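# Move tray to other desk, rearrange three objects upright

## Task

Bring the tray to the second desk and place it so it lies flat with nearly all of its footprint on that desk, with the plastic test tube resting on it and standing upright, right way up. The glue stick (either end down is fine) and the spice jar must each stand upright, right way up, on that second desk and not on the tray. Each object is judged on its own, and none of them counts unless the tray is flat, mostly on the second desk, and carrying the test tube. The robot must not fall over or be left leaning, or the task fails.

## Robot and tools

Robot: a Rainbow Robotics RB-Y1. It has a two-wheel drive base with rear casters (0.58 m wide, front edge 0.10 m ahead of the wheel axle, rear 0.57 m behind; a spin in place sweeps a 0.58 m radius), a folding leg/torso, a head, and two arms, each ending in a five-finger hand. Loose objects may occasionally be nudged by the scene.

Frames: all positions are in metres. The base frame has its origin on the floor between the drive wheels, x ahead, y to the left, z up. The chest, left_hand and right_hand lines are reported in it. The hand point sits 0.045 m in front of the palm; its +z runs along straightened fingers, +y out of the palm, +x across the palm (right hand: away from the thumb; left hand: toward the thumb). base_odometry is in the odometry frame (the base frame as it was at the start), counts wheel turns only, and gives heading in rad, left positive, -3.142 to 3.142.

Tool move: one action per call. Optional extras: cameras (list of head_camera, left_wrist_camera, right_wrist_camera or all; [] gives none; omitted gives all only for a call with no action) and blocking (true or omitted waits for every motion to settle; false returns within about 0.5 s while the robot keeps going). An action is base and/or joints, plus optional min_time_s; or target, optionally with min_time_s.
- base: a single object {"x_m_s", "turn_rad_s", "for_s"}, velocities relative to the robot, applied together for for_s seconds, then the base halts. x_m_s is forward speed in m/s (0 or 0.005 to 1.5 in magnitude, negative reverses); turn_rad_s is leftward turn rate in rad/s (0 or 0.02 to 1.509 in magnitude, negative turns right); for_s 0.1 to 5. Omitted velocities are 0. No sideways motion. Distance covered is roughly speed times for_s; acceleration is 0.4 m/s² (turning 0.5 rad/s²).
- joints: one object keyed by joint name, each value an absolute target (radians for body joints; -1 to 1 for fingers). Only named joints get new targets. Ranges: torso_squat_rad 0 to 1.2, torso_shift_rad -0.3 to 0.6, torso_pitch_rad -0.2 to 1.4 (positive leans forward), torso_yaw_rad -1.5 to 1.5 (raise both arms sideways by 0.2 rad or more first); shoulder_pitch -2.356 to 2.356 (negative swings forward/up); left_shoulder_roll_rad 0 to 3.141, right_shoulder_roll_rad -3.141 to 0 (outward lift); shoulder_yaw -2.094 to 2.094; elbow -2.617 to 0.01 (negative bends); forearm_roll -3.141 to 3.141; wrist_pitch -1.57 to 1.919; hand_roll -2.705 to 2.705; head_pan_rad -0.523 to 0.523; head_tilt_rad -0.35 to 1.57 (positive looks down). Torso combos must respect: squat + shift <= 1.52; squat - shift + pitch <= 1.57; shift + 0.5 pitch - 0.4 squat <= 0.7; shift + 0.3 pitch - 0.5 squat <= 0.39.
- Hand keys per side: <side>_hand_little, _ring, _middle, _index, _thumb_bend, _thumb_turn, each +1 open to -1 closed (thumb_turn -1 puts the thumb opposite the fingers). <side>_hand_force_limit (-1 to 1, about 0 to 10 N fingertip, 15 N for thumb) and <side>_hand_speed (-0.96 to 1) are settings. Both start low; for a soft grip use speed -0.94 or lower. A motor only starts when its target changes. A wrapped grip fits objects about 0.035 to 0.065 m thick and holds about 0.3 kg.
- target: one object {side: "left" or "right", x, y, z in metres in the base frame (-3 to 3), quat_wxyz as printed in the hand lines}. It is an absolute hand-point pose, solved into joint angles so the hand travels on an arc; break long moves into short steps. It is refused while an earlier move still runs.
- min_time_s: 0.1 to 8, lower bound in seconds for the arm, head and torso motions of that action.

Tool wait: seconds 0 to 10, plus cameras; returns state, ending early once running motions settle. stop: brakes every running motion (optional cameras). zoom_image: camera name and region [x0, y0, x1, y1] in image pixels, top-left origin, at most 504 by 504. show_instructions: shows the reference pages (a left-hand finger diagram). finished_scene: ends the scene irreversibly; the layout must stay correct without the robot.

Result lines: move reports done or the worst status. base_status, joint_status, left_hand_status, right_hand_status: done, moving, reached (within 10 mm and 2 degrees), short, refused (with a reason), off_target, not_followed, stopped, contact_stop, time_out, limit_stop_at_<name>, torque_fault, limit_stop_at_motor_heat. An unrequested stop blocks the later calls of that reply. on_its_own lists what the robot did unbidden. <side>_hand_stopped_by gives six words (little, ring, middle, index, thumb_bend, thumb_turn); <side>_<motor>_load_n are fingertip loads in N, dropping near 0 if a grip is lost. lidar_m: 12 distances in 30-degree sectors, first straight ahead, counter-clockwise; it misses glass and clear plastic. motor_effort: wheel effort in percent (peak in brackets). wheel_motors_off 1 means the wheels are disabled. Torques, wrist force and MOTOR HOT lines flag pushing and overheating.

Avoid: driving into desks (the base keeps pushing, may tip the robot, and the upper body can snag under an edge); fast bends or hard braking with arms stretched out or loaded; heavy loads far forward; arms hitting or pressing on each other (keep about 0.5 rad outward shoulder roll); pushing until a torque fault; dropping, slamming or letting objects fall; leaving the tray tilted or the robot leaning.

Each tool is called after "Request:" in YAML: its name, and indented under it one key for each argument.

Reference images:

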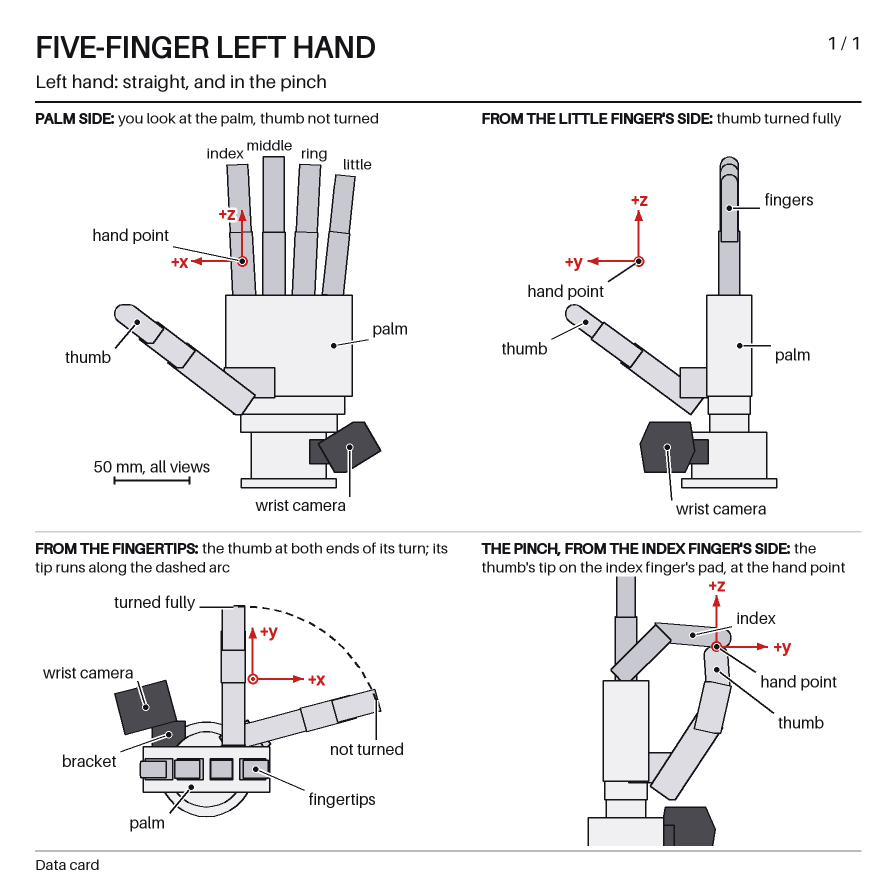

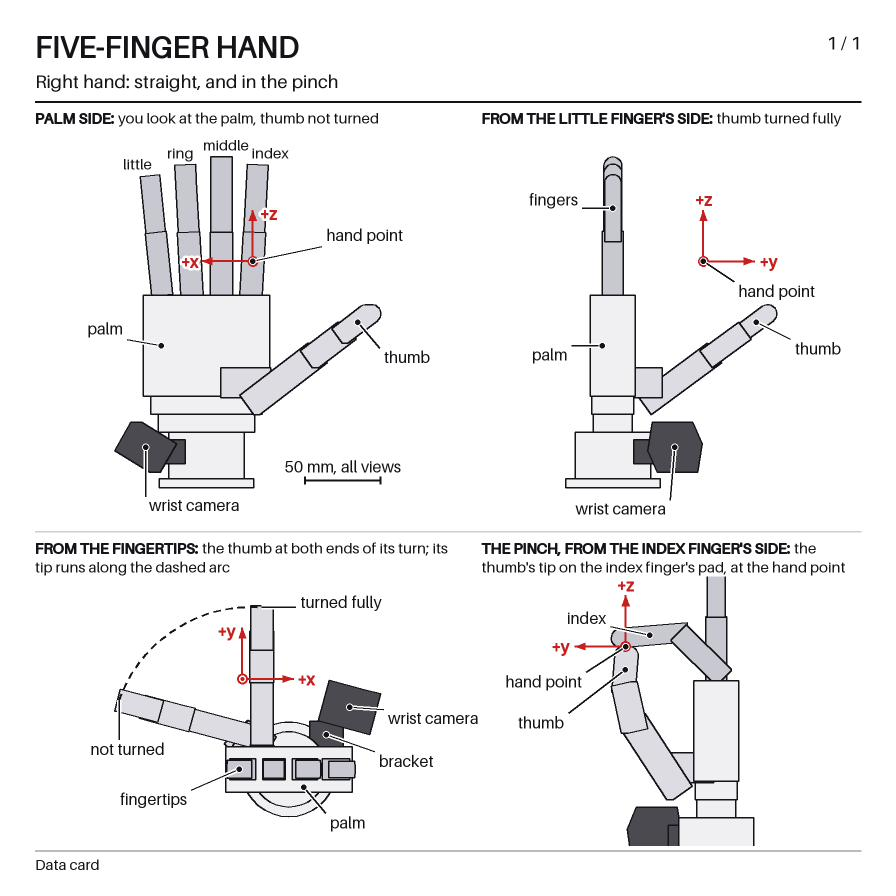

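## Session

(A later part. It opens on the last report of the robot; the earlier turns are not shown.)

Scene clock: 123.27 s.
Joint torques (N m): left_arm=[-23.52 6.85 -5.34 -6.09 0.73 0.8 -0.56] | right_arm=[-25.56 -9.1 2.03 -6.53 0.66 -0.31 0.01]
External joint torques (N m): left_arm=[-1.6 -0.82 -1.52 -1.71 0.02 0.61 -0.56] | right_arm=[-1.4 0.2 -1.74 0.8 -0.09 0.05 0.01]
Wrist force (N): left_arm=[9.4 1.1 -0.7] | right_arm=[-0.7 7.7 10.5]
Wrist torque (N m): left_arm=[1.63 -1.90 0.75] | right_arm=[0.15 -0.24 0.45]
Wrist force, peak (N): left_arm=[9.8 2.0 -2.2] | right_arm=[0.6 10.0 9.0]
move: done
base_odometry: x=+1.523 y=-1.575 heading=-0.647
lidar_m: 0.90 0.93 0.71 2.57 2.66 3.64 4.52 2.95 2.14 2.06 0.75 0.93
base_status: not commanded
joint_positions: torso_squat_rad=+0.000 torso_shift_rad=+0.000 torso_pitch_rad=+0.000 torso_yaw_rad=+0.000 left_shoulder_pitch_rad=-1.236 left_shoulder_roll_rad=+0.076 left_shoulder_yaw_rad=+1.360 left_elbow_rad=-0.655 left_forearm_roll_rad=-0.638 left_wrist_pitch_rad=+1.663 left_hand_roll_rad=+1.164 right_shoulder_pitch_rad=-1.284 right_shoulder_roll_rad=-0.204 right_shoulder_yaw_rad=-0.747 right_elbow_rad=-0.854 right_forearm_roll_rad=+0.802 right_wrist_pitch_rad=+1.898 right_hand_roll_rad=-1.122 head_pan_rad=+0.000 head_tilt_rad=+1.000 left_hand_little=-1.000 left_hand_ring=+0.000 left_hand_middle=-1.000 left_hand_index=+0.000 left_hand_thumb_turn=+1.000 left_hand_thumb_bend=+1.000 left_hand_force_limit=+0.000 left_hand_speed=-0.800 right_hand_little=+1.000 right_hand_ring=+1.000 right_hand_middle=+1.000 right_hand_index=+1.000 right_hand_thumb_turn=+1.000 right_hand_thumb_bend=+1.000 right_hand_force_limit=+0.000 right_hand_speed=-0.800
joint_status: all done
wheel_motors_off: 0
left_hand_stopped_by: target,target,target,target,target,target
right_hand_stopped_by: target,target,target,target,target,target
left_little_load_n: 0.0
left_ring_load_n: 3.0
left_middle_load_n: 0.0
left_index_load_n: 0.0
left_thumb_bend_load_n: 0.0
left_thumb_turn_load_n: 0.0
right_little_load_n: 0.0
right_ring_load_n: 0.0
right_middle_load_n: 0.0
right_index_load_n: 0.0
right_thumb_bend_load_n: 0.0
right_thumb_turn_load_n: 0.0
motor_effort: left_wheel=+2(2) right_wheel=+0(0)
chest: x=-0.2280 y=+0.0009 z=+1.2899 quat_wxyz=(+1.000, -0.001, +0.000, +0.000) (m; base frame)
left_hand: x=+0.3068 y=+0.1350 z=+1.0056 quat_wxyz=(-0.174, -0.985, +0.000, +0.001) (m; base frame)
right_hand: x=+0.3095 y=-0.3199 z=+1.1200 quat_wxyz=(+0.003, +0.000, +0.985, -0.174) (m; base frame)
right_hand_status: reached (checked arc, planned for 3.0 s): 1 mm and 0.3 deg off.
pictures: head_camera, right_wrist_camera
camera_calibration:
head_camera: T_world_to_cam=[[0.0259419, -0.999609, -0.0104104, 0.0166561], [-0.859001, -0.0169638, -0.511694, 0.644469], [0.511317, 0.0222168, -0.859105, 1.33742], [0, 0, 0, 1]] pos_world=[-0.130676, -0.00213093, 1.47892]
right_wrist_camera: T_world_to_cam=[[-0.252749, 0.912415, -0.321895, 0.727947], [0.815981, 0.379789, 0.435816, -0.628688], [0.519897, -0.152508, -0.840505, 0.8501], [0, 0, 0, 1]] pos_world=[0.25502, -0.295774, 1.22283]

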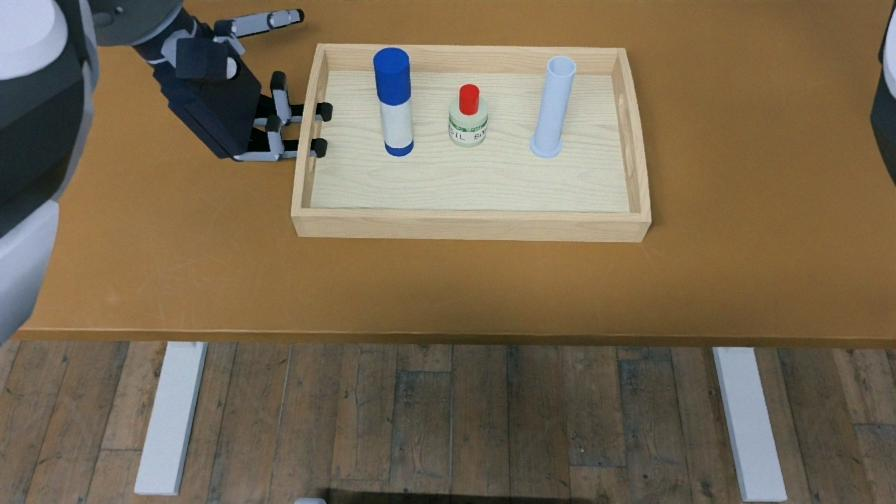

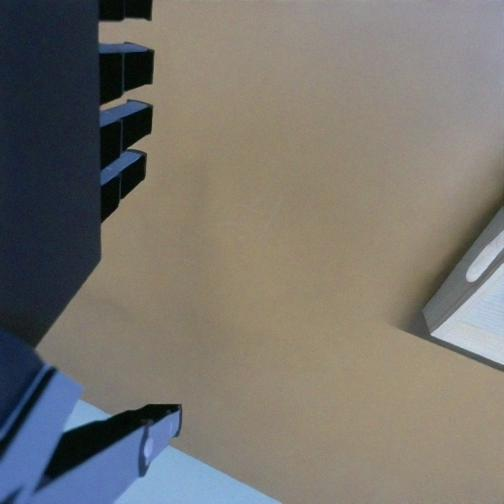

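Request:
move:
  target: {"side":"left","x":0.307,"y":0.135,"z":1.0045,"quat_wxyz":[0.1736,0.9848,0,0]}
  min_time_s: 1

Request:
move:
  target: {"side":"right","x":0.31,"y":-0.28,"z":1.10,"quat_wxyz":[0,0,0.9848,0.1736]}
  min_time_s: 2

Request:
move:
  joints: {"right_hand_speed":0.0,"right_hand_middle":-1,"right_hand_little":-1,"right_hand_index":0,"right_hand_ring":0}

Request:
move:
  target: {"side":"right","x":0.307,"y":-0.20,"z":1.04,"quat_wxyz":[0,0,0.9848,0.1736]}
  min_time_s: 2.5
  cameras: ["head_camera","right_wrist_camera"]

Scene clock: 125.30 s.
Joint torques (N m): left_arm=[-20.98 6.16 -3.77 -3.81 0.83 0.23 -0.46] | right_arm=[-25.37 -9.13 2.06 -6.49 0.72 -0.29 0.03]
External joint torques (N m): left_arm=[0.92 -1.5 0.05 0.57 0.12 0.04 -0.46] | right_arm=[-1.21 0.17 -1.71 0.84 -0.03 0.06 0.03]
Wrist force (N): left_arm=[8.8 2.4 -3.1] | right_arm=[-0.8 7.4 10.3]
Wrist torque (N m): left_arm=[1.68 -1.91 0.66] | right_arm=[0.11 -0.21 0.45]
Wrist force, peak (N): left_arm=[10.1 2.0 -3.2] | right_arm=[-0.8 7.8 10.5]
move: done
base_odometry: x=+1.523 y=-1.575 heading=-0.647
lidar_m: 0.89 0.93 0.72 2.57 2.66 3.64 4.52 2.95 2.14 2.06 0.76 0.93
base_status: not commanded
joint_positions: torso_squat_rad=+0.000 torso_shift_rad=+0.000 torso_pitch_rad=+0.000 torso_yaw_rad=+0.000 left_shoulder_pitch_rad=-1.234 left_shoulder_roll_rad=+0.076 left_shoulder_yaw_rad=+1.360 left_elbow_rad=-0.655 left_forearm_roll_rad=-0.638 left_wrist_pitch_rad=+1.659 left_hand_roll_rad=+1.164 right_shoulder_pitch_rad=-1.284 right_shoulder_roll_rad=-0.204 right_shoulder_yaw_rad=-0.747 right_elbow_rad=-0.854 right_forearm_roll_rad=+0.802 right_wrist_pitch_rad=+1.898 right_hand_roll_rad=-1.122 head_pan_rad=+0.000 head_tilt_rad=+1.000 left_hand_little=-1.000 left_hand_ring=+0.000 left_hand_middle=-1.000 left_hand_index=+0.000 left_hand_thumb_turn=+1.000 left_hand_thumb_bend=+1.000 left_hand_force_limit=+0.000 left_hand_speed=-0.800 right_hand_little=+1.000 right_hand_ring=+1.000 right_hand_middle=+1.000 right_hand_index=+1.000 right_hand_thumb_turn=+1.000 right_hand_thumb_bend=+1.000 right_hand_force_limit=+0.000 right_hand_speed=-0.800
joint_status: all done
wheel_motors_off: 0
left_hand_stopped_by: target,target,target,target,target,target
right_hand_stopped_by: target,target,target,target,target,target
left_little_load_n: 0.0
left_ring_load_n: 0.0
left_middle_load_n: -0.5
left_index_load_n: 0.0
left_thumb_bend_load_n: 0.0
left_thumb_turn_load_n: 0.0
right_little_load_n: 0.0
right_ring_load_n: 0.0
right_middle_load_n: 0.0
right_index_load_n: 0.0
right_thumb_bend_load_n: 0.0
right_thumb_turn_load_n: 0.0
motor_effort: left_wheel=+2(2) right_wheel=+0(0)
chest: x=-0.2280 y=+0.0009 z=+1.2899 quat_wxyz=(+1.000, -0.001, +0.000, +0.000) (m; base frame)
left_hand: x=+0.3071 y=+0.1352 z=+1.0046 quat_wxyz=(-0.173, -0.985, +0.000, +0.000) (m; base frame)
left_hand_status: reached (checked arc, planned for 1.0 s): 0 mm and 0.0 deg off.
right_hand: x=+0.3095 y=-0.3199 z=+1.1200 quat_wxyz=(+0.003, +0.000, +0.985, -0.174) (m; base frame)
pictures: none

Scene clock: 127.63 s.
Joint torques (N m): left_arm=[-20.98 6.45 -3.91 -4.17 0.7 0.28 -0.35] | right_arm=[-25.11 -11.31 -0.19 -4.95 -0.63 0.22 -0.21]
External joint torques (N m): left_arm=[0.93 -1.22 -0.08 0.21 0 0.09 -0.35] | right_arm=[-1.63 -0.62 -1.64 0.99 -0.16 0.04 -0.21]
Wrist force (N): left_arm=[9.4 2.4 -3.5] | right_arm=[-0.1 4.1 10.5]
Wrist torque (N m): left_arm=[1.68 -2.03 0.71] | right_arm=[-0.07 -0.30 0.44]
Wrist force, peak (N): left_arm=[9.9 2.9 -3.9] | right_arm=[-0.6 7.7 10.5]
move: short
base_odometry: x=+1.523 y=-1.575 heading=-0.647
lidar_m: 0.89 0.93 0.72 2.57 2.66 3.65 4.53 2.94 2.15 2.06 0.75 0.93
base_status: not commanded
joint_positions: torso_squat_rad=+0.000 torso_shift_rad=+0.000 torso_pitch_rad=+0.000 torso_yaw_rad=+0.000 left_shoulder_pitch_rad=-1.234 left_shoulder_roll_rad=+0.076 left_shoulder_yaw_rad=+1.360 left_elbow_rad=-0.654 left_forearm_roll_rad=-0.638 left_wrist_pitch_rad=+1.659 left_hand_roll_rad=+1.164 right_shoulder_pitch_rad=-1.321 right_shoulder_roll_rad=-0.581 right_shoulder_yaw_rad=-1.177 right_elbow_rad=-0.267 right_forearm_roll_rad=+0.449 right_wrist_pitch_rad=+1.726 right_hand_roll_rad=-1.130 head_pan_rad=+0.000 head_tilt_rad=+1.000 left_hand_little=-1.000 left_hand_ring=+0.000 left_hand_middle=-1.000 left_hand_index=+0.000 left_hand_thumb_turn=+1.000 left_hand_thumb_bend=+1.000 left_hand_force_limit=+0.000 left_hand_speed=-0.800 right_hand_little=+1.000 right_hand_ring=+1.000 right_hand_middle=+1.000 right_hand_index=+1.000 right_hand_thumb_turn=+1.000 right_hand_thumb_bend=+1.000 right_hand_force_limit=+0.000 right_hand_speed=-0.800
joint_status: all done
wheel_motors_off: 0
left_hand_stopped_by: target,target,target,target,target,target
right_hand_stopped_by: target,target,target,target,target,target
left_little_load_n: 0.0
left_ring_load_n: 0.0
left_middle_load_n: 0.0
left_index_load_n: 0.0
left_thumb_bend_load_n: 0.0
left_thumb_turn_load_n: 0.0
right_little_load_n: 0.0
right_ring_load_n: 0.0
right_middle_load_n: 0.0
right_index_load_n: 0.0
right_thumb_bend_load_n: 0.0
right_thumb_turn_load_n: 0.0
motor_effort: left_wheel=+2(3) right_wheel=+0(0)
chest: x=-0.2280 y=+0.0009 z=+1.2899 quat_wxyz=(+1.000, -0.001, +0.000, +0.000) (m; base frame)
left_hand: x=+0.3070 y=+0.1352 z=+1.0045 quat_wxyz=(-0.174, -0.985, +0.000, +0.000) (m; base frame)
right_hand: x=+0.3094 y=-0.2799 z=+1.0998 quat_wxyz=(+0.022, +0.010, +0.986, +0.164) (m; base frame)
right_hand_status: short (checked arc, as near as the solve gets, planned for 2.0 s): 1 mm and 2.9 deg off. The place is met; only the turn is off.
pictures: none

Scene clock: 128.83 s.
Joint torques (N m): left_arm=[-21.33 6.58 -4.02 -3.92 0.79 0.36 -0.44] | right_arm=[-25.1 -11.32 -0.18 -4.99 -0.75 0.21 -0.25]
External joint torques (N m): left_arm=[0.57 -1.09 -0.19 0.46 0.09 0.17 -0.44] | right_arm=[-1.62 -0.63 -1.63 0.95 -0.27 0.04 -0.25]
Wrist force (N): left_arm=[9.5 2.2 -4.1] | right_arm=[0.1 4.1 10.3]
Wrist torque (N m): left_arm=[1.72 -2.05 0.71] | right_arm=[-0.09 -0.33 0.43]
Wrist force, peak (N): left_arm=[9.9 2.5 -3.9] | right_arm=[0.1 3.8 10.7]
move: done
base_odometry: x=+1.523 y=-1.575 heading=-0.647
lidar_m: 0.89 0.92 0.72 2.57 2.66 3.65 4.52 2.95 2.14 2.06 0.76 0.93
base_status: not commanded
joint_positions: torso_squat_rad=+0.000 torso_shift_rad=+0.000 torso_pitch_rad=+0.000 torso_yaw_rad=+0.000 left_shoulder_pitch_rad=-1.234 left_shoulder_roll_rad=+0.076 left_shoulder_yaw_rad=+1.360 left_elbow_rad=-0.654 left_forearm_roll_rad=-0.638 left_wrist_pitch_rad=+1.659 left_hand_roll_rad=+1.164 right_shoulder_pitch_rad=-1.321 right_shoulder_roll_rad=-0.581 right_shoulder_yaw_rad=-1.177 right_elbow_rad=-0.267 right_forearm_roll_rad=+0.449 right_wrist_pitch_rad=+1.726 right_hand_roll_rad=-1.130 head_pan_rad=+0.000 head_tilt_rad=+1.000 left_hand_little=-1.000 left_hand_ring=+0.000 left_hand_middle=-1.000 left_hand_index=+0.000 left_hand_thumb_turn=+1.000 left_hand_thumb_bend=+1.000 left_hand_force_limit=+0.000 left_hand_speed=-0.800 right_hand_little=-1.000 right_hand_ring=+0.000 right_hand_middle=-1.000 right_hand_index=+0.000 right_hand_thumb_turn=+1.000 right_hand_thumb_bend=+1.000 right_hand_force_limit=+0.000 right_hand_speed=+0.000
joint_status: all done
wheel_motors_off: 0
left_hand_stopped_by: target,target,target,target,target,target
right_hand_stopped_by: target,target,target,target,target,target
left_little_load_n: 0.0
left_ring_load_n: 0.0
left_middle_load_n: 0.0
left_index_load_n: 0.0
left_thumb_bend_load_n: 0.0
left_thumb_turn_load_n: 0.0
right_little_load_n: 0.0
right_ring_load_n: 0.0
right_middle_load_n: 0.0
right_index_load_n: 0.0
right_thumb_bend_load_n: 0.0
right_thumb_turn_load_n: 0.0
motor_effort: left_wheel=+2(3) right_wheel=+0(0)
chest: x=-0.2280 y=+0.0009 z=+1.2899 quat_wxyz=(+1.000, -0.001, +0.000, +0.000) (m; base frame)
left_hand: x=+0.3070 y=+0.1352 z=+1.0045 quat_wxyz=(-0.174, -0.985, +0.000, +0.000) (m; base frame)
right_hand: x=+0.3094 y=-0.2799 z=+1.0998 quat_wxyz=(+0.022, +0.010, +0.986, +0.164) (m; base frame)
pictures: none

Scene clock: 131.67 s.
Joint torques (N m): left_arm=[-20.72 6.27 -3.83 -4.22 0.81 0.37 -0.36] | right_arm=[-22.38 -9.06 0.43 -6.45 -0.98 0.09 -0.27]
External joint torques (N m): left_arm=[1.18 -1.39 -0.01 0.16 0.1 0.18 -0.36] | right_arm=[1.61 0.96 -1.77 -0.67 -0.49 -0.17 -0.27]
Wrist force (N): left_arm=[8.8 2.5 -3.9] | right_arm=[-0.4 3.7 10.2]
Wrist torque (N m): left_arm=[1.74 -1.96 0.66] | right_arm=[-0.13 -0.27 0.35]
Wrist force, peak (N): left_arm=[10.1 2.4 -3.9] | right_arm=[0.0 3.9 10.6]
move: done
base_odometry: x=+1.523 y=-1.575 heading=-0.647
lidar_m: 0.89 0.93 0.71 2.57 2.67 3.64 4.52 2.95 2.15 2.06 0.76 0.93
base_status: not commanded
joint_positions: torso_squat_rad=+0.000 torso_shift_rad=+0.000 torso_pitch_rad=+0.000 torso_yaw_rad=+0.000 left_shoulder_pitch_rad=-1.234 left_shoulder_roll_rad=+0.076 left_shoulder_yaw_rad=+1.360 left_elbow_rad=-0.654 left_forearm_roll_rad=-0.638 left_wrist_pitch_rad=+1.659 left_hand_roll_rad=+1.164 right_shoulder_pitch_rad=-1.244 right_shoulder_roll_rad=-0.347 right_shoulder_yaw_rad=-1.182 right_elbow_rad=-0.403 right_forearm_roll_rad=+0.445 right_wrist_pitch_rad=+1.700 right_hand_roll_rad=-1.178 head_pan_rad=+0.000 head_tilt_rad=+1.000 left_hand_little=-1.000 left_hand_ring=+0.000 left_hand_middle=-1.000 left_hand_index=+0.000 left_hand_thumb_turn=+1.000 left_hand_thumb_bend=+1.000 left_hand_force_limit=+0.000 left_hand_speed=-0.800 right_hand_little=-1.000 right_hand_ring=+0.000 right_hand_middle=-1.000 right_hand_index=+0.000 right_hand_thumb_turn=+1.000 right_hand_thumb_bend=+1.000 right_hand_force_limit=+0.000 right_hand_speed=+0.000
joint_status: all done
wheel_motors_off: 0
left_hand_stopped_by: target,target,target,target,target,target
right_hand_stopped_by: target,target,target,target,target,target
left_little_load_n: 0.0
left_ring_load_n: 0.0
left_middle_load_n: 0.0
left_index_load_n: 0.0
left_thumb_bend_load_n: 0.0
left_thumb_turn_load_n: 0.0
right_little_load_n: 0.0
right_ring_load_n: 0.0
right_middle_load_n: 0.0
right_index_load_n: 0.0
right_thumb_bend_load_n: 0.0
right_thumb_turn_load_n: 0.0
motor_effort: left_wheel=+2(3) right_wheel=+0(0)
chest: x=-0.2280 y=+0.0009 z=+1.2899 quat_wxyz=(+1.000, -0.001, +0.000, +0.000) (m; base frame)
left_hand: x=+0.3070 y=+0.1352 z=+1.0045 quat_wxyz=(-0.174, -0.985, +0.000, +0.000) (m; base frame)
right_hand: x=+0.3072 y=-0.2001 z=+1.0402 quat_wxyz=(-0.007, -0.003, +0.984, +0.176) (m; base frame)
right_hand_status: reached (checked arc, planned for 2.5 s): 0 mm and 0.9 deg off.
pictures: head_camera, right_wrist_camera
camera_calibration:
head_camera: T_world_to_cam=[[0.0259419, -0.999609, -0.0104104, 0.0166561], [-0.859001, -0.0169638, -0.511694, 0.644469], [0.511317, 0.0222168, -0.859105, 1.33742], [0, 0, 0, 1]] pos_world=[-0.130676, -0.00213093, 1.47892]
right_wrist_camera: T_world_to_cam=[[-0.257013, 0.901289, 0.348745, -0.106107], [0.825254, 0.0169002, 0.564508, -0.846925], [0.502891, 0.43289, -0.748136, 0.828746], [0, 0, 0, 1]] pos_world=[0.254889, -0.24881, 1.13512]

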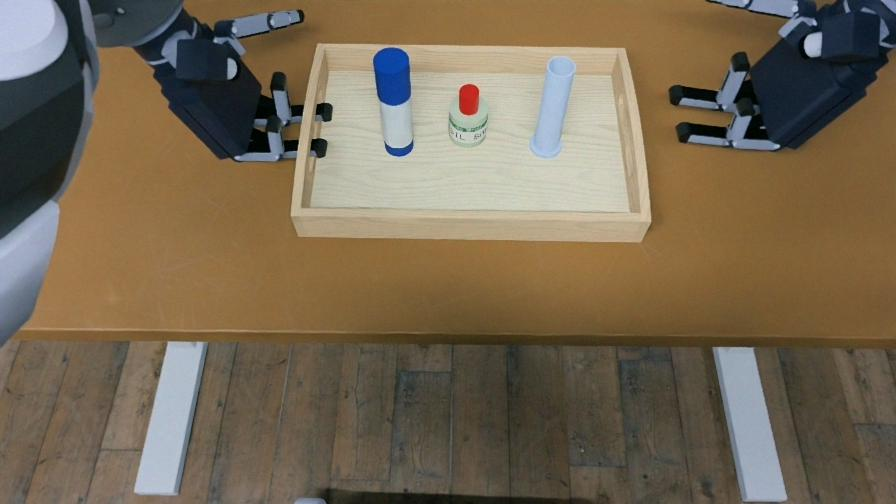

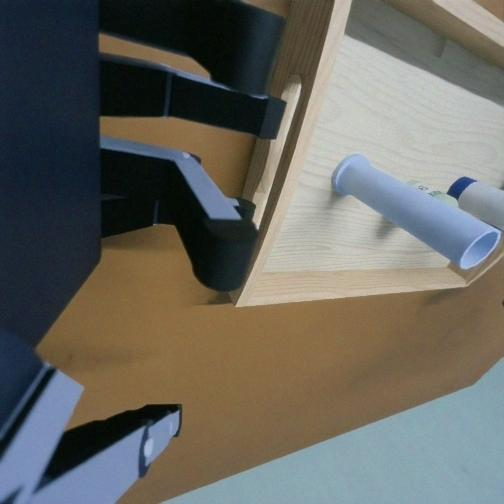

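Request:
move:
  target: {"side":"right","x":0.307,"y":-0.178,"z":1.005,"quat_wxyz":[0,0,0.9848,0.1736]}
  min_time_s: 2
  cameras: ["head_camera","right_wrist_camera"]

Request:
zoom_image:
  camera: "right_wrist_camera"
  region: [180, 50, 330, 200]

Request:
zoom_image:
  camera: "right_wrist_camera"
  region: [180, 180, 300, 300]

Request:
zoom_image:
  camera: "head_camera"
  region: [560, 30, 760, 230]

Scene clock: 137.03 s.
Joint torques (N m): left_arm=[-21.02 6.27 -3.85 -3.98 0.88 0.14 -0.33] | right_arm=[-22.12 -8.39 0.58 -6.33 -0.84 0.15 -0.25]
External joint torques (N m): left_arm=[0.88 -1.4 -0.03 0.4 0.17 -0.05 -0.33] | right_arm=[1.59 1.09 -2.04 -0.59 -0.34 -0.08 -0.26]
Wrist force (N): left_arm=[9.6 2.2 -3.4] | right_arm=[-0.4 3.7 10.5]
Wrist torque (N m): left_arm=[1.67 -2.06 0.72] | right_arm=[-0.16 -0.28 0.36]
Wrist force, peak (N): left_arm=[9.9 2.5 -3.8] | right_arm=[-0.2 4.0 10.5]
move: done
base_odometry: x=+1.523 y=-1.575 heading=-0.647
lidar_m: 0.89 0.93 0.72 2.57 2.67 3.65 4.52 2.95 2.14 2.06 0.76 0.93
base_status: not commanded
joint_positions: torso_squat_rad=+0.000 torso_shift_rad=+0.000 torso_pitch_rad=+0.000 torso_yaw_rad=+0.000 left_shoulder_pitch_rad=-1.234 left_shoulder_roll_rad=+0.076 left_shoulder_yaw_rad=+1.360 left_elbow_rad=-0.654 left_forearm_roll_rad=-0.638 left_wrist_pitch_rad=+1.659 left_hand_roll_rad=+1.164 right_shoulder_pitch_rad=-1.184 right_shoulder_roll_rad=-0.248 right_shoulder_yaw_rad=-1.184 right_elbow_rad=-0.481 right_forearm_roll_rad=+0.442 right_wrist_pitch_rad=+1.646 right_hand_roll_rad=-1.181 head_pan_rad=+0.000 head_tilt_rad=+1.000 left_hand_little=-1.000 left_hand_ring=+0.000 left_hand_middle=-1.000 left_hand_index=+0.000 left_hand_thumb_turn=+1.000 left_hand_thumb_bend=+1.000 left_hand_force_limit=+0.000 left_hand_speed=-0.800 right_hand_little=-1.000 right_hand_ring=+0.000 right_hand_middle=-1.000 right_hand_index=+0.000 right_hand_thumb_turn=+1.000 right_hand_thumb_bend=+1.000 right_hand_force_limit=+0.000 right_hand_speed=+0.000
joint_status: all done
wheel_motors_off: 0
left_hand_stopped_by: target,target,target,target,target,target
right_hand_stopped_by: target,target,target,target,target,target
left_little_load_n: 0.0
left_ring_load_n: 0.0
left_middle_load_n: 0.0
left_index_load_n: 0.0
left_thumb_bend_load_n: -0.5
left_thumb_turn_load_n: 0.0
right_little_load_n: 0.0
right_ring_load_n: 0.0
right_middle_load_n: 0.0
right_index_load_n: 0.0
right_thumb_bend_load_n: 0.0
right_thumb_turn_load_n: 0.0
motor_effort: left_wheel=+2(2) right_wheel=+0(1)
chest: x=-0.2280 y=+0.0009 z=+1.2899 quat_wxyz=(+1.000, -0.001, +0.000, +0.000) (m; base frame)
left_hand: x=+0.3070 y=+0.1352 z=+1.0045 quat_wxyz=(-0.174, -0.985, +0.000, +0.000) (m; base frame)
right_hand: x=+0.3071 y=-0.1781 z=+1.0053 quat_wxyz=(+0.000, +0.000, +0.985, +0.174) (m; base frame)
right_hand_status: reached (checked arc, planned for 2.0 s): 0 mm and 0.1 deg off.
pictures: head_camera, right_wrist_camera
camera_calibration:
head_camera: T_world_to_cam=[[0.0259419, -0.999609, -0.0104104, 0.0166561], [-0.859001, -0.0169638, -0.511694, 0.644469], [0.511317, 0.0222168, -0.859105, 1.33742], [0, 0, 0, 1]] pos_world=[-0.130676, -0.00213093, 1.47892]
right_wrist_camera: T_world_to_cam=[[-0.254098, 0.904819, 0.341669, -0.106936], [0.818904, 0.0133075, 0.573776, -0.835438], [0.514617, 0.425589, -0.744341, 0.784526], [0, 0, 0, 1]] pos_world=[0.253242, -0.226011, 1.09985]

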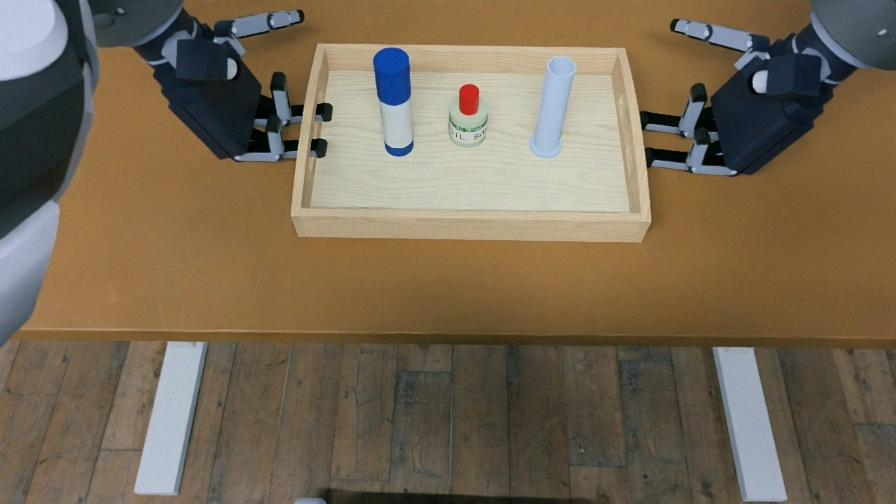

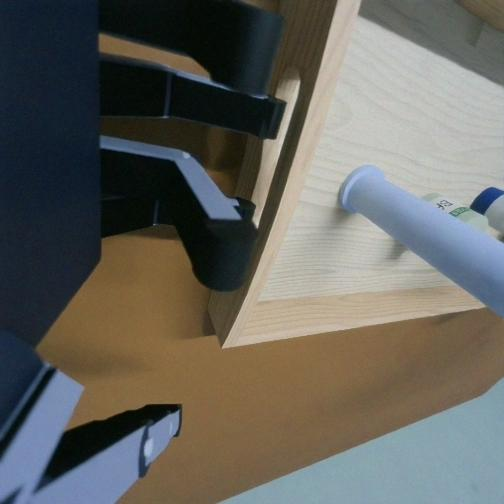

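Scaled by 3.360 from the camera's 504x504 image, which has a finer 720x720 frame.

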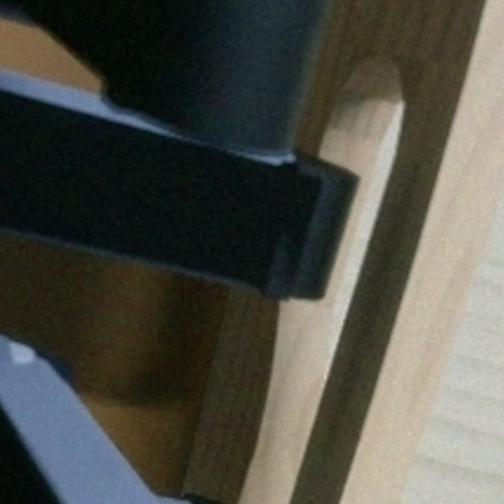

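Scaled by 4.200 from the camera's 504x504 image, which has a finer 720x720 frame.

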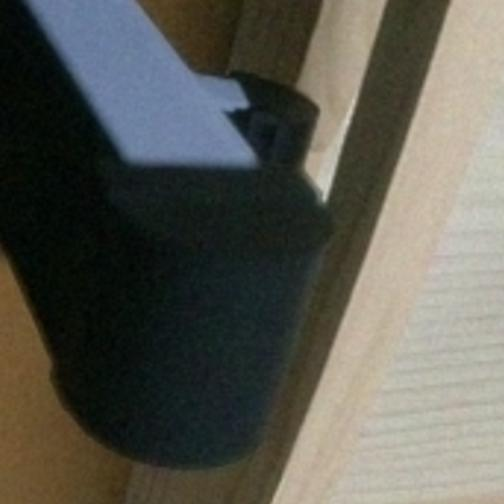

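Scaled by 2.520 from the camera's 896x504 image, which has a finer 1280x720 frame.

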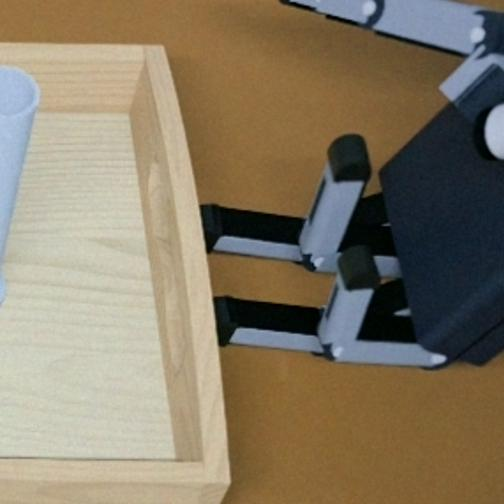

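Request:
move:
  target: {"side":"right","x":0.315,"y":-0.176,"z":1.002,"quat_wxyz":[0,0,0.9848,0.1736]}
  min_time_s: 1
  cameras: ["head_camera","right_wrist_camera"]

Request:
zoom_image:
  camera: "right_wrist_camera"
  region: [180, 50, 330, 200]

Request:
zoom_image:
  camera: "right_wrist_camera"
  region: [200, 160, 320, 280]

Request:
zoom_image:
  camera: "head_camera"
  region: [560, 30, 760, 230]

Scene clock: 139.17 s.
Joint torques (N m): left_arm=[-21.16 6.42 -3.8 -3.92 0.69 0.22 -0.38] | right_arm=[-25.29 -10.35 0.16 -4.55 -0.87 0.27 -0.24]
External joint torques (N m): left_arm=[0.75 -1.24 0.03 0.46 -0.01 0.03 -0.38] | right_arm=[-1.37 -0.67 -1.6 1.07 -0.36 0.09 -0.24]
Wrist force (N): left_arm=[9.7 1.8 -3.9] | right_arm=[-0.3 3.7 10.3]
Wrist torque (N m): left_arm=[1.60 -2.08 0.74] | right_arm=[-0.15 -0.30 0.35]
Wrist force, peak (N): left_arm=[9.9 2.3 -4.1] | right_arm=[-0.2 3.9 10.7]
move: done
base_odometry: x=+1.523 y=-1.575 heading=-0.647
lidar_m: 0.89 0.93 0.71 2.57 2.66 3.65 4.52 2.95 2.14 2.06 0.76 0.93
base_status: not commanded
joint_positions: torso_squat_rad=+0.000 torso_shift_rad=+0.000 torso_pitch_rad=+0.000 torso_yaw_rad=+0.000 left_shoulder_pitch_rad=-1.234 left_shoulder_roll_rad=+0.076 left_shoulder_yaw_rad=+1.360 left_elbow_rad=-0.654 left_forearm_roll_rad=-0.638 left_wrist_pitch_rad=+1.659 left_hand_roll_rad=+1.164 right_shoulder_pitch_rad=-1.211 right_shoulder_roll_rad=-0.309 right_shoulder_yaw_rad=-1.185 right_elbow_rad=-0.327 right_forearm_roll_rad=+0.440 right_wrist_pitch_rad=+1.554 right_hand_roll_rad=-1.224 head_pan_rad=+0.000 head_tilt_rad=+1.000 left_hand_little=-1.000 left_hand_ring=+0.000 left_hand_middle=-1.000 left_hand_index=+0.000 left_hand_thumb_turn=+1.000 left_hand_thumb_bend=+1.000 left_hand_force_limit=+0.000 left_hand_speed=-0.800 right_hand_little=-1.000 right_hand_ring=+0.000 right_hand_middle=-1.000 right_hand_index=+0.000 right_hand_thumb_turn=+1.000 right_hand_thumb_bend=+1.000 right_hand_force_limit=+0.000 right_hand_speed=+0.000
joint_status: all done
wheel_motors_off: 0
left_hand_stopped_by: target,target,target,target,target,target
right_hand_stopped_by: target,target,target,target,target,target
left_little_load_n: 0.0
left_ring_load_n: 0.5
left_middle_load_n: 0.0
left_index_load_n: 0.0
left_thumb_bend_load_n: 0.0
left_thumb_turn_load_n: 0.0
right_little_load_n: 0.0
right_ring_load_n: 0.0
right_middle_load_n: 0.0
right_index_load_n: 0.0
right_thumb_bend_load_n: 0.0
right_thumb_turn_load_n: 0.0
motor_effort: left_wheel=+2(3) right_wheel=+0(0)
chest: x=-0.2280 y=+0.0009 z=+1.2899 quat_wxyz=(+1.000, -0.001, +0.000, +0.000) (m; base frame)
left_hand: x=+0.3070 y=+0.1352 z=+1.0045 quat_wxyz=(-0.174, -0.985, +0.000, +0.000) (m; base frame)
right_hand: x=+0.3143 y=-0.1759 z=+1.0020 quat_wxyz=(+0.005, +0.002, +0.985, +0.172) (m; base frame)
right_hand_status: reached (checked arc, planned for 1.0 s): 1 mm and 0.7 deg off.
pictures: head_camera, right_wrist_camera
camera_calibration:
head_camera: T_world_to_cam=[[0.0259419, -0.999609, -0.0104104, 0.0166561], [-0.859001, -0.0169638, -0.511694, 0.644469], [0.511317, 0.0222168, -0.859105, 1.33742], [0, 0, 0, 1]] pos_world=[-0.130676, -0.00213093, 1.47892]
right_wrist_camera: T_world_to_cam=[[-0.25073, 0.907914, 0.335898, -0.100735], [0.813148, 0.00924452, 0.581984, -0.84666], [0.525286, 0.419056, -0.740586, 0.769112], [0, 0, 0, 1]] pos_world=[0.259199, -0.223015, 1.09617]

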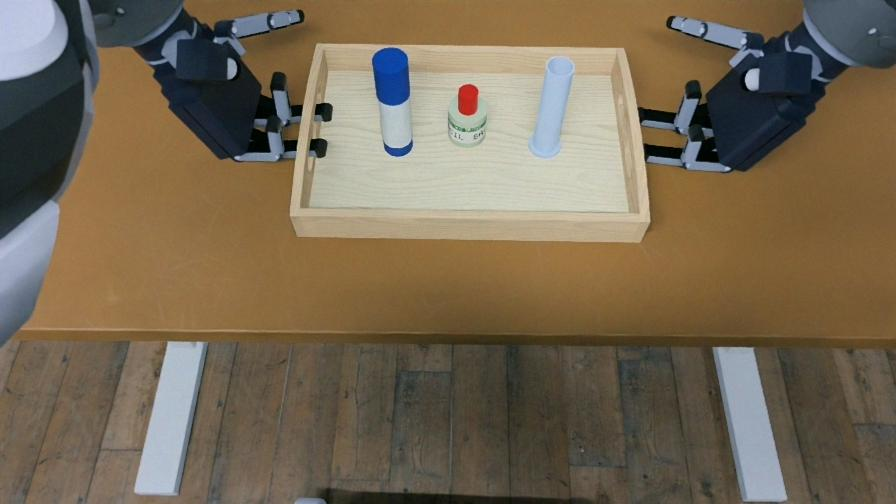

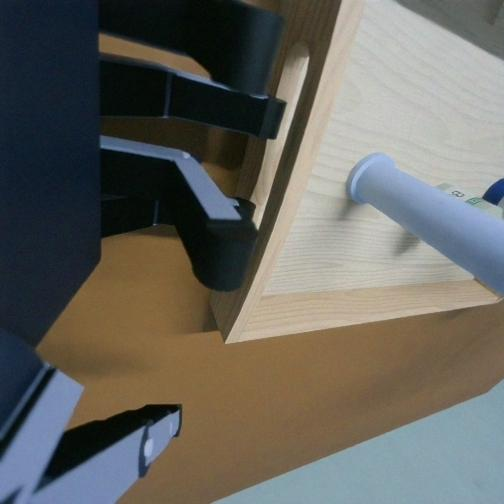

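Scaled by 3.360 from the camera's 504x504 image, which has a finer 720x720 frame.

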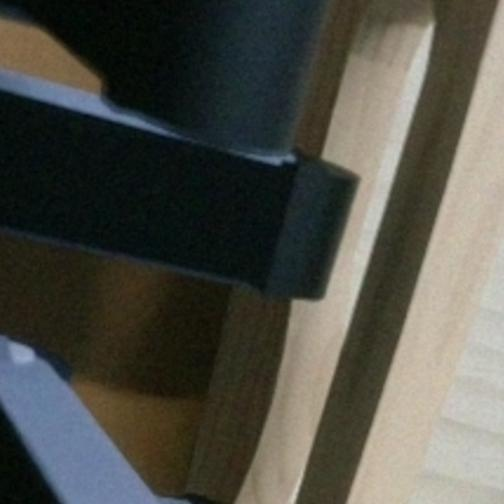

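Scaled by 4.200 from the camera's 504x504 image, which has a finer 720x720 frame.

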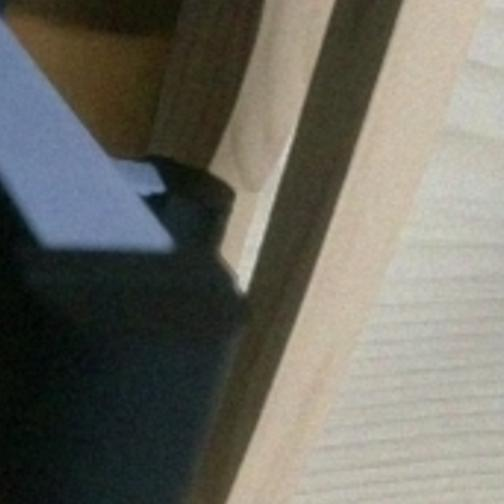

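Scaled by 2.520 from the camera's 896x504 image, which has a finer 1280x720 frame.

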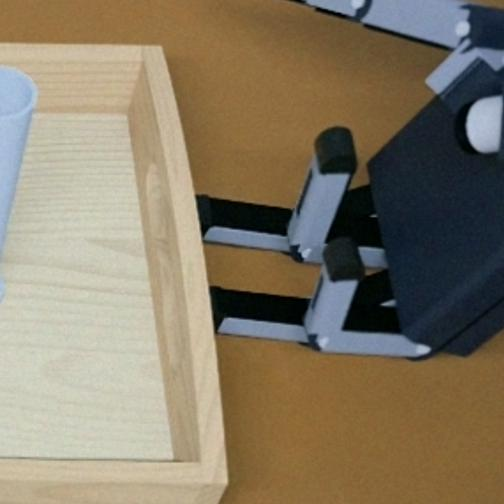

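Request:
move:
  target: {"side":"right","x":0.314,"y":-0.170,"z":1.0035,"quat_wxyz":[0,0,0.9848,0.1736]}
  min_time_s: 1
  cameras: ["head_camera","right_wrist_camera"]

Request:
zoom_image:
  camera: "right_wrist_camera"
  region: [180, 50, 330, 200]

Request:
zoom_image:
  camera: "head_camera"
  region: [560, 30, 760, 230]

Scene clock: 140.93 s.
Joint torques (N m): left_arm=[-21.19 6.31 -3.87 -4.03 0.83 0.25 -0.36] | right_arm=[-25.68 -10.66 3.2 -4.47 -0.45 0.03 -0.17]
External joint torques (N m): left_arm=[0.72 -1.36 -0.04 0.35 0.13 0.06 -0.35] | right_arm=[-1.69 -1.06 1.57 1.11 0.06 -0.15 -0.17]
Wrist force (N): left_arm=[9.9 2.1 -4.1] | right_arm=[-0.2 3.6 10.0]
Wrist torque (N m): left_arm=[1.65 -2.13 0.72] | right_arm=[-0.15 -0.32 0.37]
Wrist force, peak (N): left_arm=[9.8 2.7 -4.2] | right_arm=[-0.3 3.8 10.4]
move: done
base_odometry: x=+1.523 y=-1.575 heading=-0.647
lidar_m: 0.89 0.93 0.72 2.57 2.66 3.64 4.52 2.94 2.13 2.06 0.76 0.94
base_status: not commanded
joint_positions: torso_squat_rad=+0.000 torso_shift_rad=+0.000 torso_pitch_rad=+0.000 torso_yaw_rad=+0.000 left_shoulder_pitch_rad=-1.234 left_shoulder_roll_rad=+0.076 left_shoulder_yaw_rad=+1.360 left_elbow_rad=-0.654 left_forearm_roll_rad=-0.638 left_wrist_pitch_rad=+1.659 left_hand_roll_rad=+1.164 right_shoulder_pitch_rad=-1.221 right_shoulder_roll_rad=-0.311 right_shoulder_yaw_rad=-1.184 right_elbow_rad=-0.304 right_forearm_roll_rad=+0.441 right_wrist_pitch_rad=+1.550 right_hand_roll_rad=-1.237 head_pan_rad=+0.000 head_tilt_rad=+1.000 left_hand_little=-1.000 left_hand_ring=+0.000 left_hand_middle=-1.000 left_hand_index=+0.000 left_hand_thumb_turn=+1.000 left_hand_thumb_bend=+1.000 left_hand_force_limit=+0.000 left_hand_speed=-0.800 right_hand_little=-1.000 right_hand_ring=+0.000 right_hand_middle=-1.000 right_hand_index=+0.000 right_hand_thumb_turn=+1.000 right_hand_thumb_bend=+1.000 right_hand_force_limit=+0.000 right_hand_speed=+0.000
joint_status: all done
wheel_motors_off: 0
left_hand_stopped_by: target,target,target,target,target,target
right_hand_stopped_by: target,target,target,target,target,target
left_little_load_n: 0.0
left_ring_load_n: 0.0
left_middle_load_n: 0.0
left_index_load_n: 0.0
left_thumb_bend_load_n: -0.5
left_thumb_turn_load_n: 0.0
right_little_load_n: 0.0
right_ring_load_n: 0.0
right_middle_load_n: 0.0
right_index_load_n: 0.0
right_thumb_bend_load_n: 0.0
right_thumb_turn_load_n: 0.0
motor_effort: left_wheel=+2(2) right_wheel=+0(0)
chest: x=-0.2280 y=+0.0009 z=+1.2899 quat_wxyz=(+1.000, -0.001, +0.000, +0.000) (m; base frame)
left_hand: x=+0.3070 y=+0.1352 z=+1.0045 quat_wxyz=(-0.174, -0.985, +0.000, +0.000) (m; base frame)
right_hand: x=+0.3137 y=-0.1699 z=+1.0034 quat_wxyz=(+0.002, +0.001, +0.985, +0.173) (m; base frame)
right_hand_status: reached (checked arc, planned for 1.0 s): 0 mm and 0.2 deg off.
pictures: head_camera, right_wrist_camera
camera_calibration:
head_camera: T_world_to_cam=[[0.0259419, -0.999609, -0.0104104, 0.0166561], [-0.859001, -0.0169638, -0.511694, 0.644469], [0.511317, 0.0222168, -0.859105, 1.33742], [0, 0, 0, 1]] pos_world=[-0.130676, -0.00213093, 1.47892]
right_wrist_camera: T_world_to_cam=[[-0.252515, 0.905843, 0.340124, -0.110854], [0.81689, 0.0111856, 0.576685, -0.842467], [0.518582, 0.423465, -0.742799, 0.773039], [0, 0, 0, 1]] pos_world=[0.259326, -0.217515, 1.09775]

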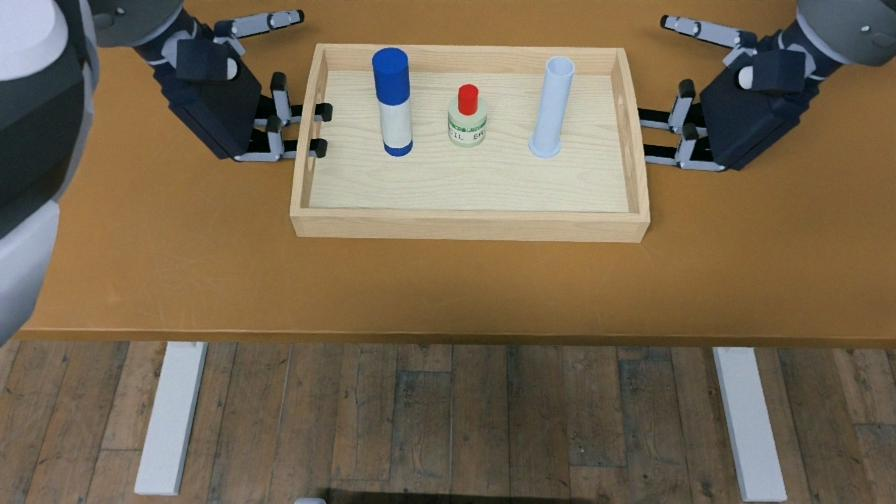

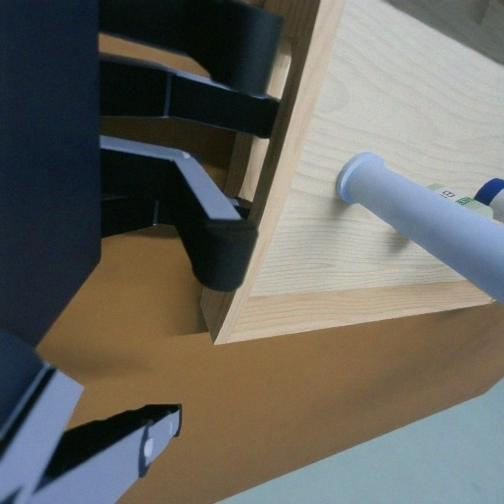

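Scaled by 3.360 from the camera's 504x504 image, which has a finer 720x720 frame.

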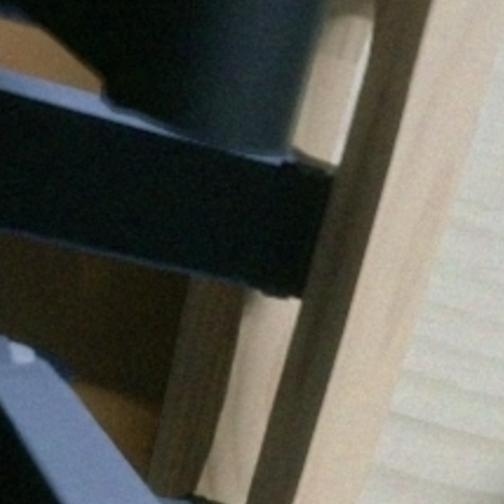

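Scaled by 2.520 from the camera's 896x504 image, which has a finer 1280x720 frame.

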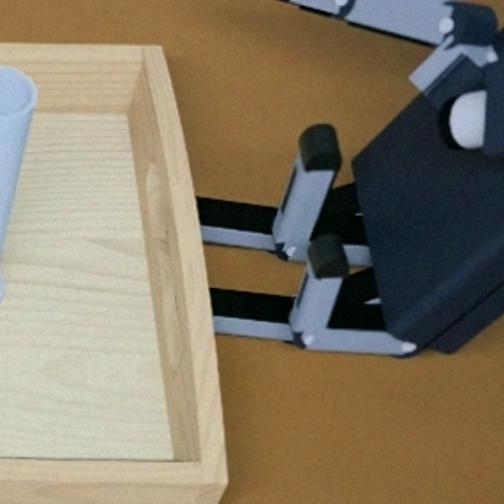

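Entering. Continue.

Request:
move:
  target: {"side":"right","x":0.314,"y":-0.162,"z":1.004,"quat_wxyz":[0,0,0.9848,0.1736]}
  min_time_s: 1
  cameras: ["head_camera","right_wrist_camera"]

Request:
zoom_image:
  camera: "head_camera"
  region: [560, 30, 760, 230]

Scene clock: 142.40 s.
Joint torques (N m): left_arm=[-21.09 5.93 -3.58 -4.06 0.95 0.26 -0.51] | right_arm=[-26.26 -8.5 2.96 -6.27 -0.7 0.57 -0.23]
External joint torques (N m): left_arm=[0.82 -1.73 0.24 0.32 0.25 0.06 -0.51] | right_arm=[-2.22 1.01 1.31 -0.71 -0.19 0.39 -0.23]
Wrist force (N): left_arm=[9.8 2.4 -3.5] | right_arm=[-0.2 2.8 11.0]
Wrist torque (N m): left_arm=[1.70 -2.09 0.75] | right_arm=[-0.13 -0.34 0.31]
Wrist force, peak (N): left_arm=[9.7 3.1 -3.5] | right_arm=[-0.3 2.6 11.3]
move: done
base_odometry: x=+1.523 y=-1.575 heading=-0.647
lidar_m: 0.89 0.92 0.72 2.57 2.66 3.64 4.52 2.94 2.14 2.06 0.75 0.93
base_status: not commanded
joint_positions: torso_squat_rad=+0.000 torso_shift_rad=+0.000 torso_pitch_rad=+0.000 torso_yaw_rad=+0.000 left_shoulder_pitch_rad=-1.234 left_shoulder_roll_rad=+0.076 left_shoulder_yaw_rad=+1.360 left_elbow_rad=-0.654 left_forearm_roll_rad=-0.638 left_wrist_pitch_rad=+1.659 left_hand_roll_rad=+1.164 right_shoulder_pitch_rad=-1.227 right_shoulder_roll_rad=-0.298 right_shoulder_yaw_rad=-1.183 right_elbow_rad=-0.305 right_forearm_roll_rad=+0.443 right_wrist_pitch_rad=+1.551 right_hand_roll_rad=-1.249 head_pan_rad=+0.000 head_tilt_rad=+1.000 left_hand_little=-1.000 left_hand_ring=+0.000 left_hand_middle=-1.000 left_hand_index=+0.000 left_hand_thumb_turn=+1.000 left_hand_thumb_bend=+1.000 left_hand_force_limit=+0.000 left_hand_speed=-0.800 right_hand_little=-1.000 right_hand_ring=+0.000 right_hand_middle=-1.000 right_hand_index=+0.000 right_hand_thumb_turn=+1.000 right_hand_thumb_bend=+1.000 right_hand_force_limit=+0.000 right_hand_speed=+0.000
joint_status: all done
wheel_motors_off: 0
left_hand_stopped_by: target,target,target,target,target,target
right_hand_stopped_by: target,target,target,target,target,target
left_little_load_n: 0.0
left_ring_load_n: 0.0
left_middle_load_n: 0.0
left_index_load_n: 0.0
left_thumb_bend_load_n: 0.0
left_thumb_turn_load_n: 0.0
right_little_load_n: 0.0
right_ring_load_n: 1.0
right_middle_load_n: 0.0
right_index_load_n: 0.0
right_thumb_bend_load_n: -0.5
right_thumb_turn_load_n: 0.0
motor_effort: left_wheel=+2(2) right_wheel=+0(0)
chest: x=-0.2280 y=+0.0009 z=+1.2899 quat_wxyz=(+1.000, -0.001, +0.000, +0.000) (m; base frame)
left_hand: x=+0.3070 y=+0.1352 z=+1.0045 quat_wxyz=(-0.174, -0.985, +0.000, +0.000) (m; base frame)
right_hand: x=+0.3138 y=-0.1622 z=+1.0038 quat_wxyz=(-0.001, +0.000, +0.985, +0.174) (m; base frame)
right_hand_status: reached (checked arc, planned for 1.0 s): 0 mm and 0.1 deg off.
pictures: head_camera, right_wrist_camera
camera_calibration:
head_camera: T_world_to_cam=[[0.0259419, -0.999609, -0.0104104, 0.0166561], [-0.859001, -0.0169638, -0.511694, 0.644469], [0.511317, 0.0222168, -0.859105, 1.33742], [0, 0, 0, 1]] pos_world=[-0.130676, -0.00213093, 1.47892]
right_wrist_camera: T_world_to_cam=[[-0.253225, 0.904781, 0.342415, -0.120131], [0.819242, 0.0123133, 0.573316, -0.840149], [0.514509, 0.425699, -0.744353, 0.773206], [0, 0, 0, 1]] pos_world=[0.260043, -0.210115, 1.09834]

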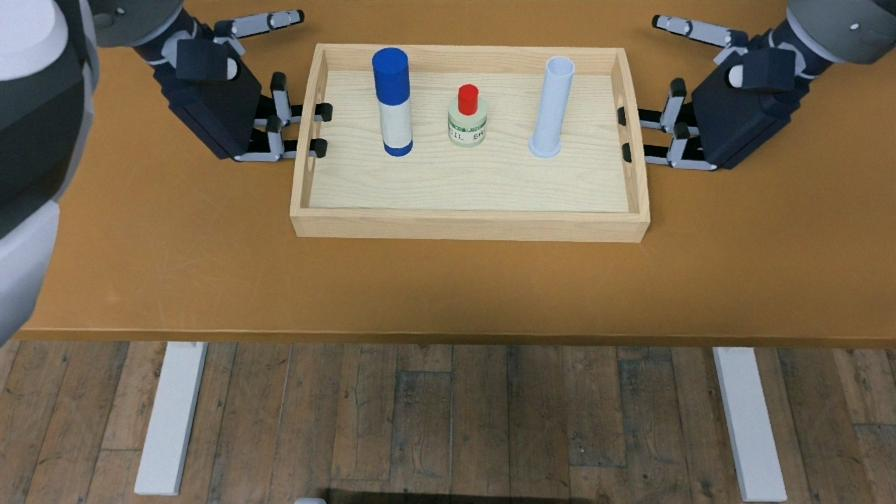

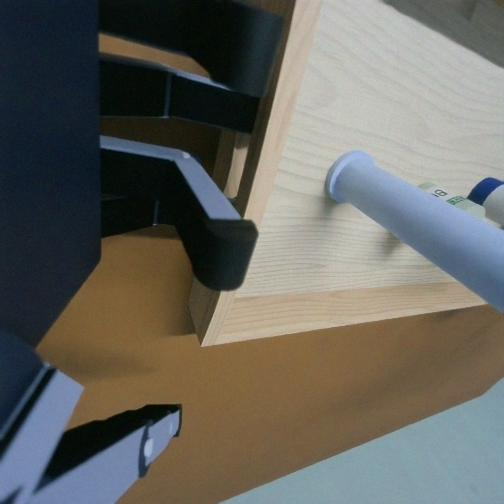

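Scaled by 2.520 from the camera's 896x504 image, which has a finer 1280x720 frame.

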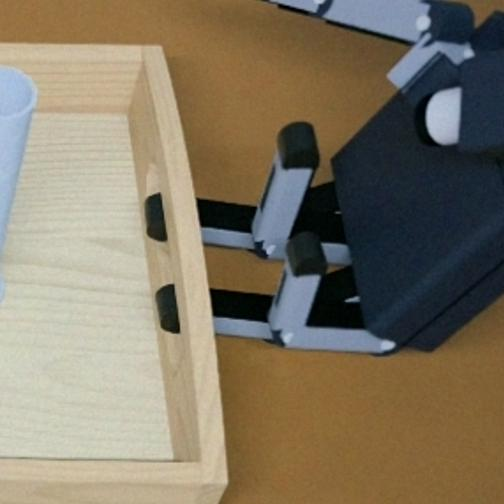

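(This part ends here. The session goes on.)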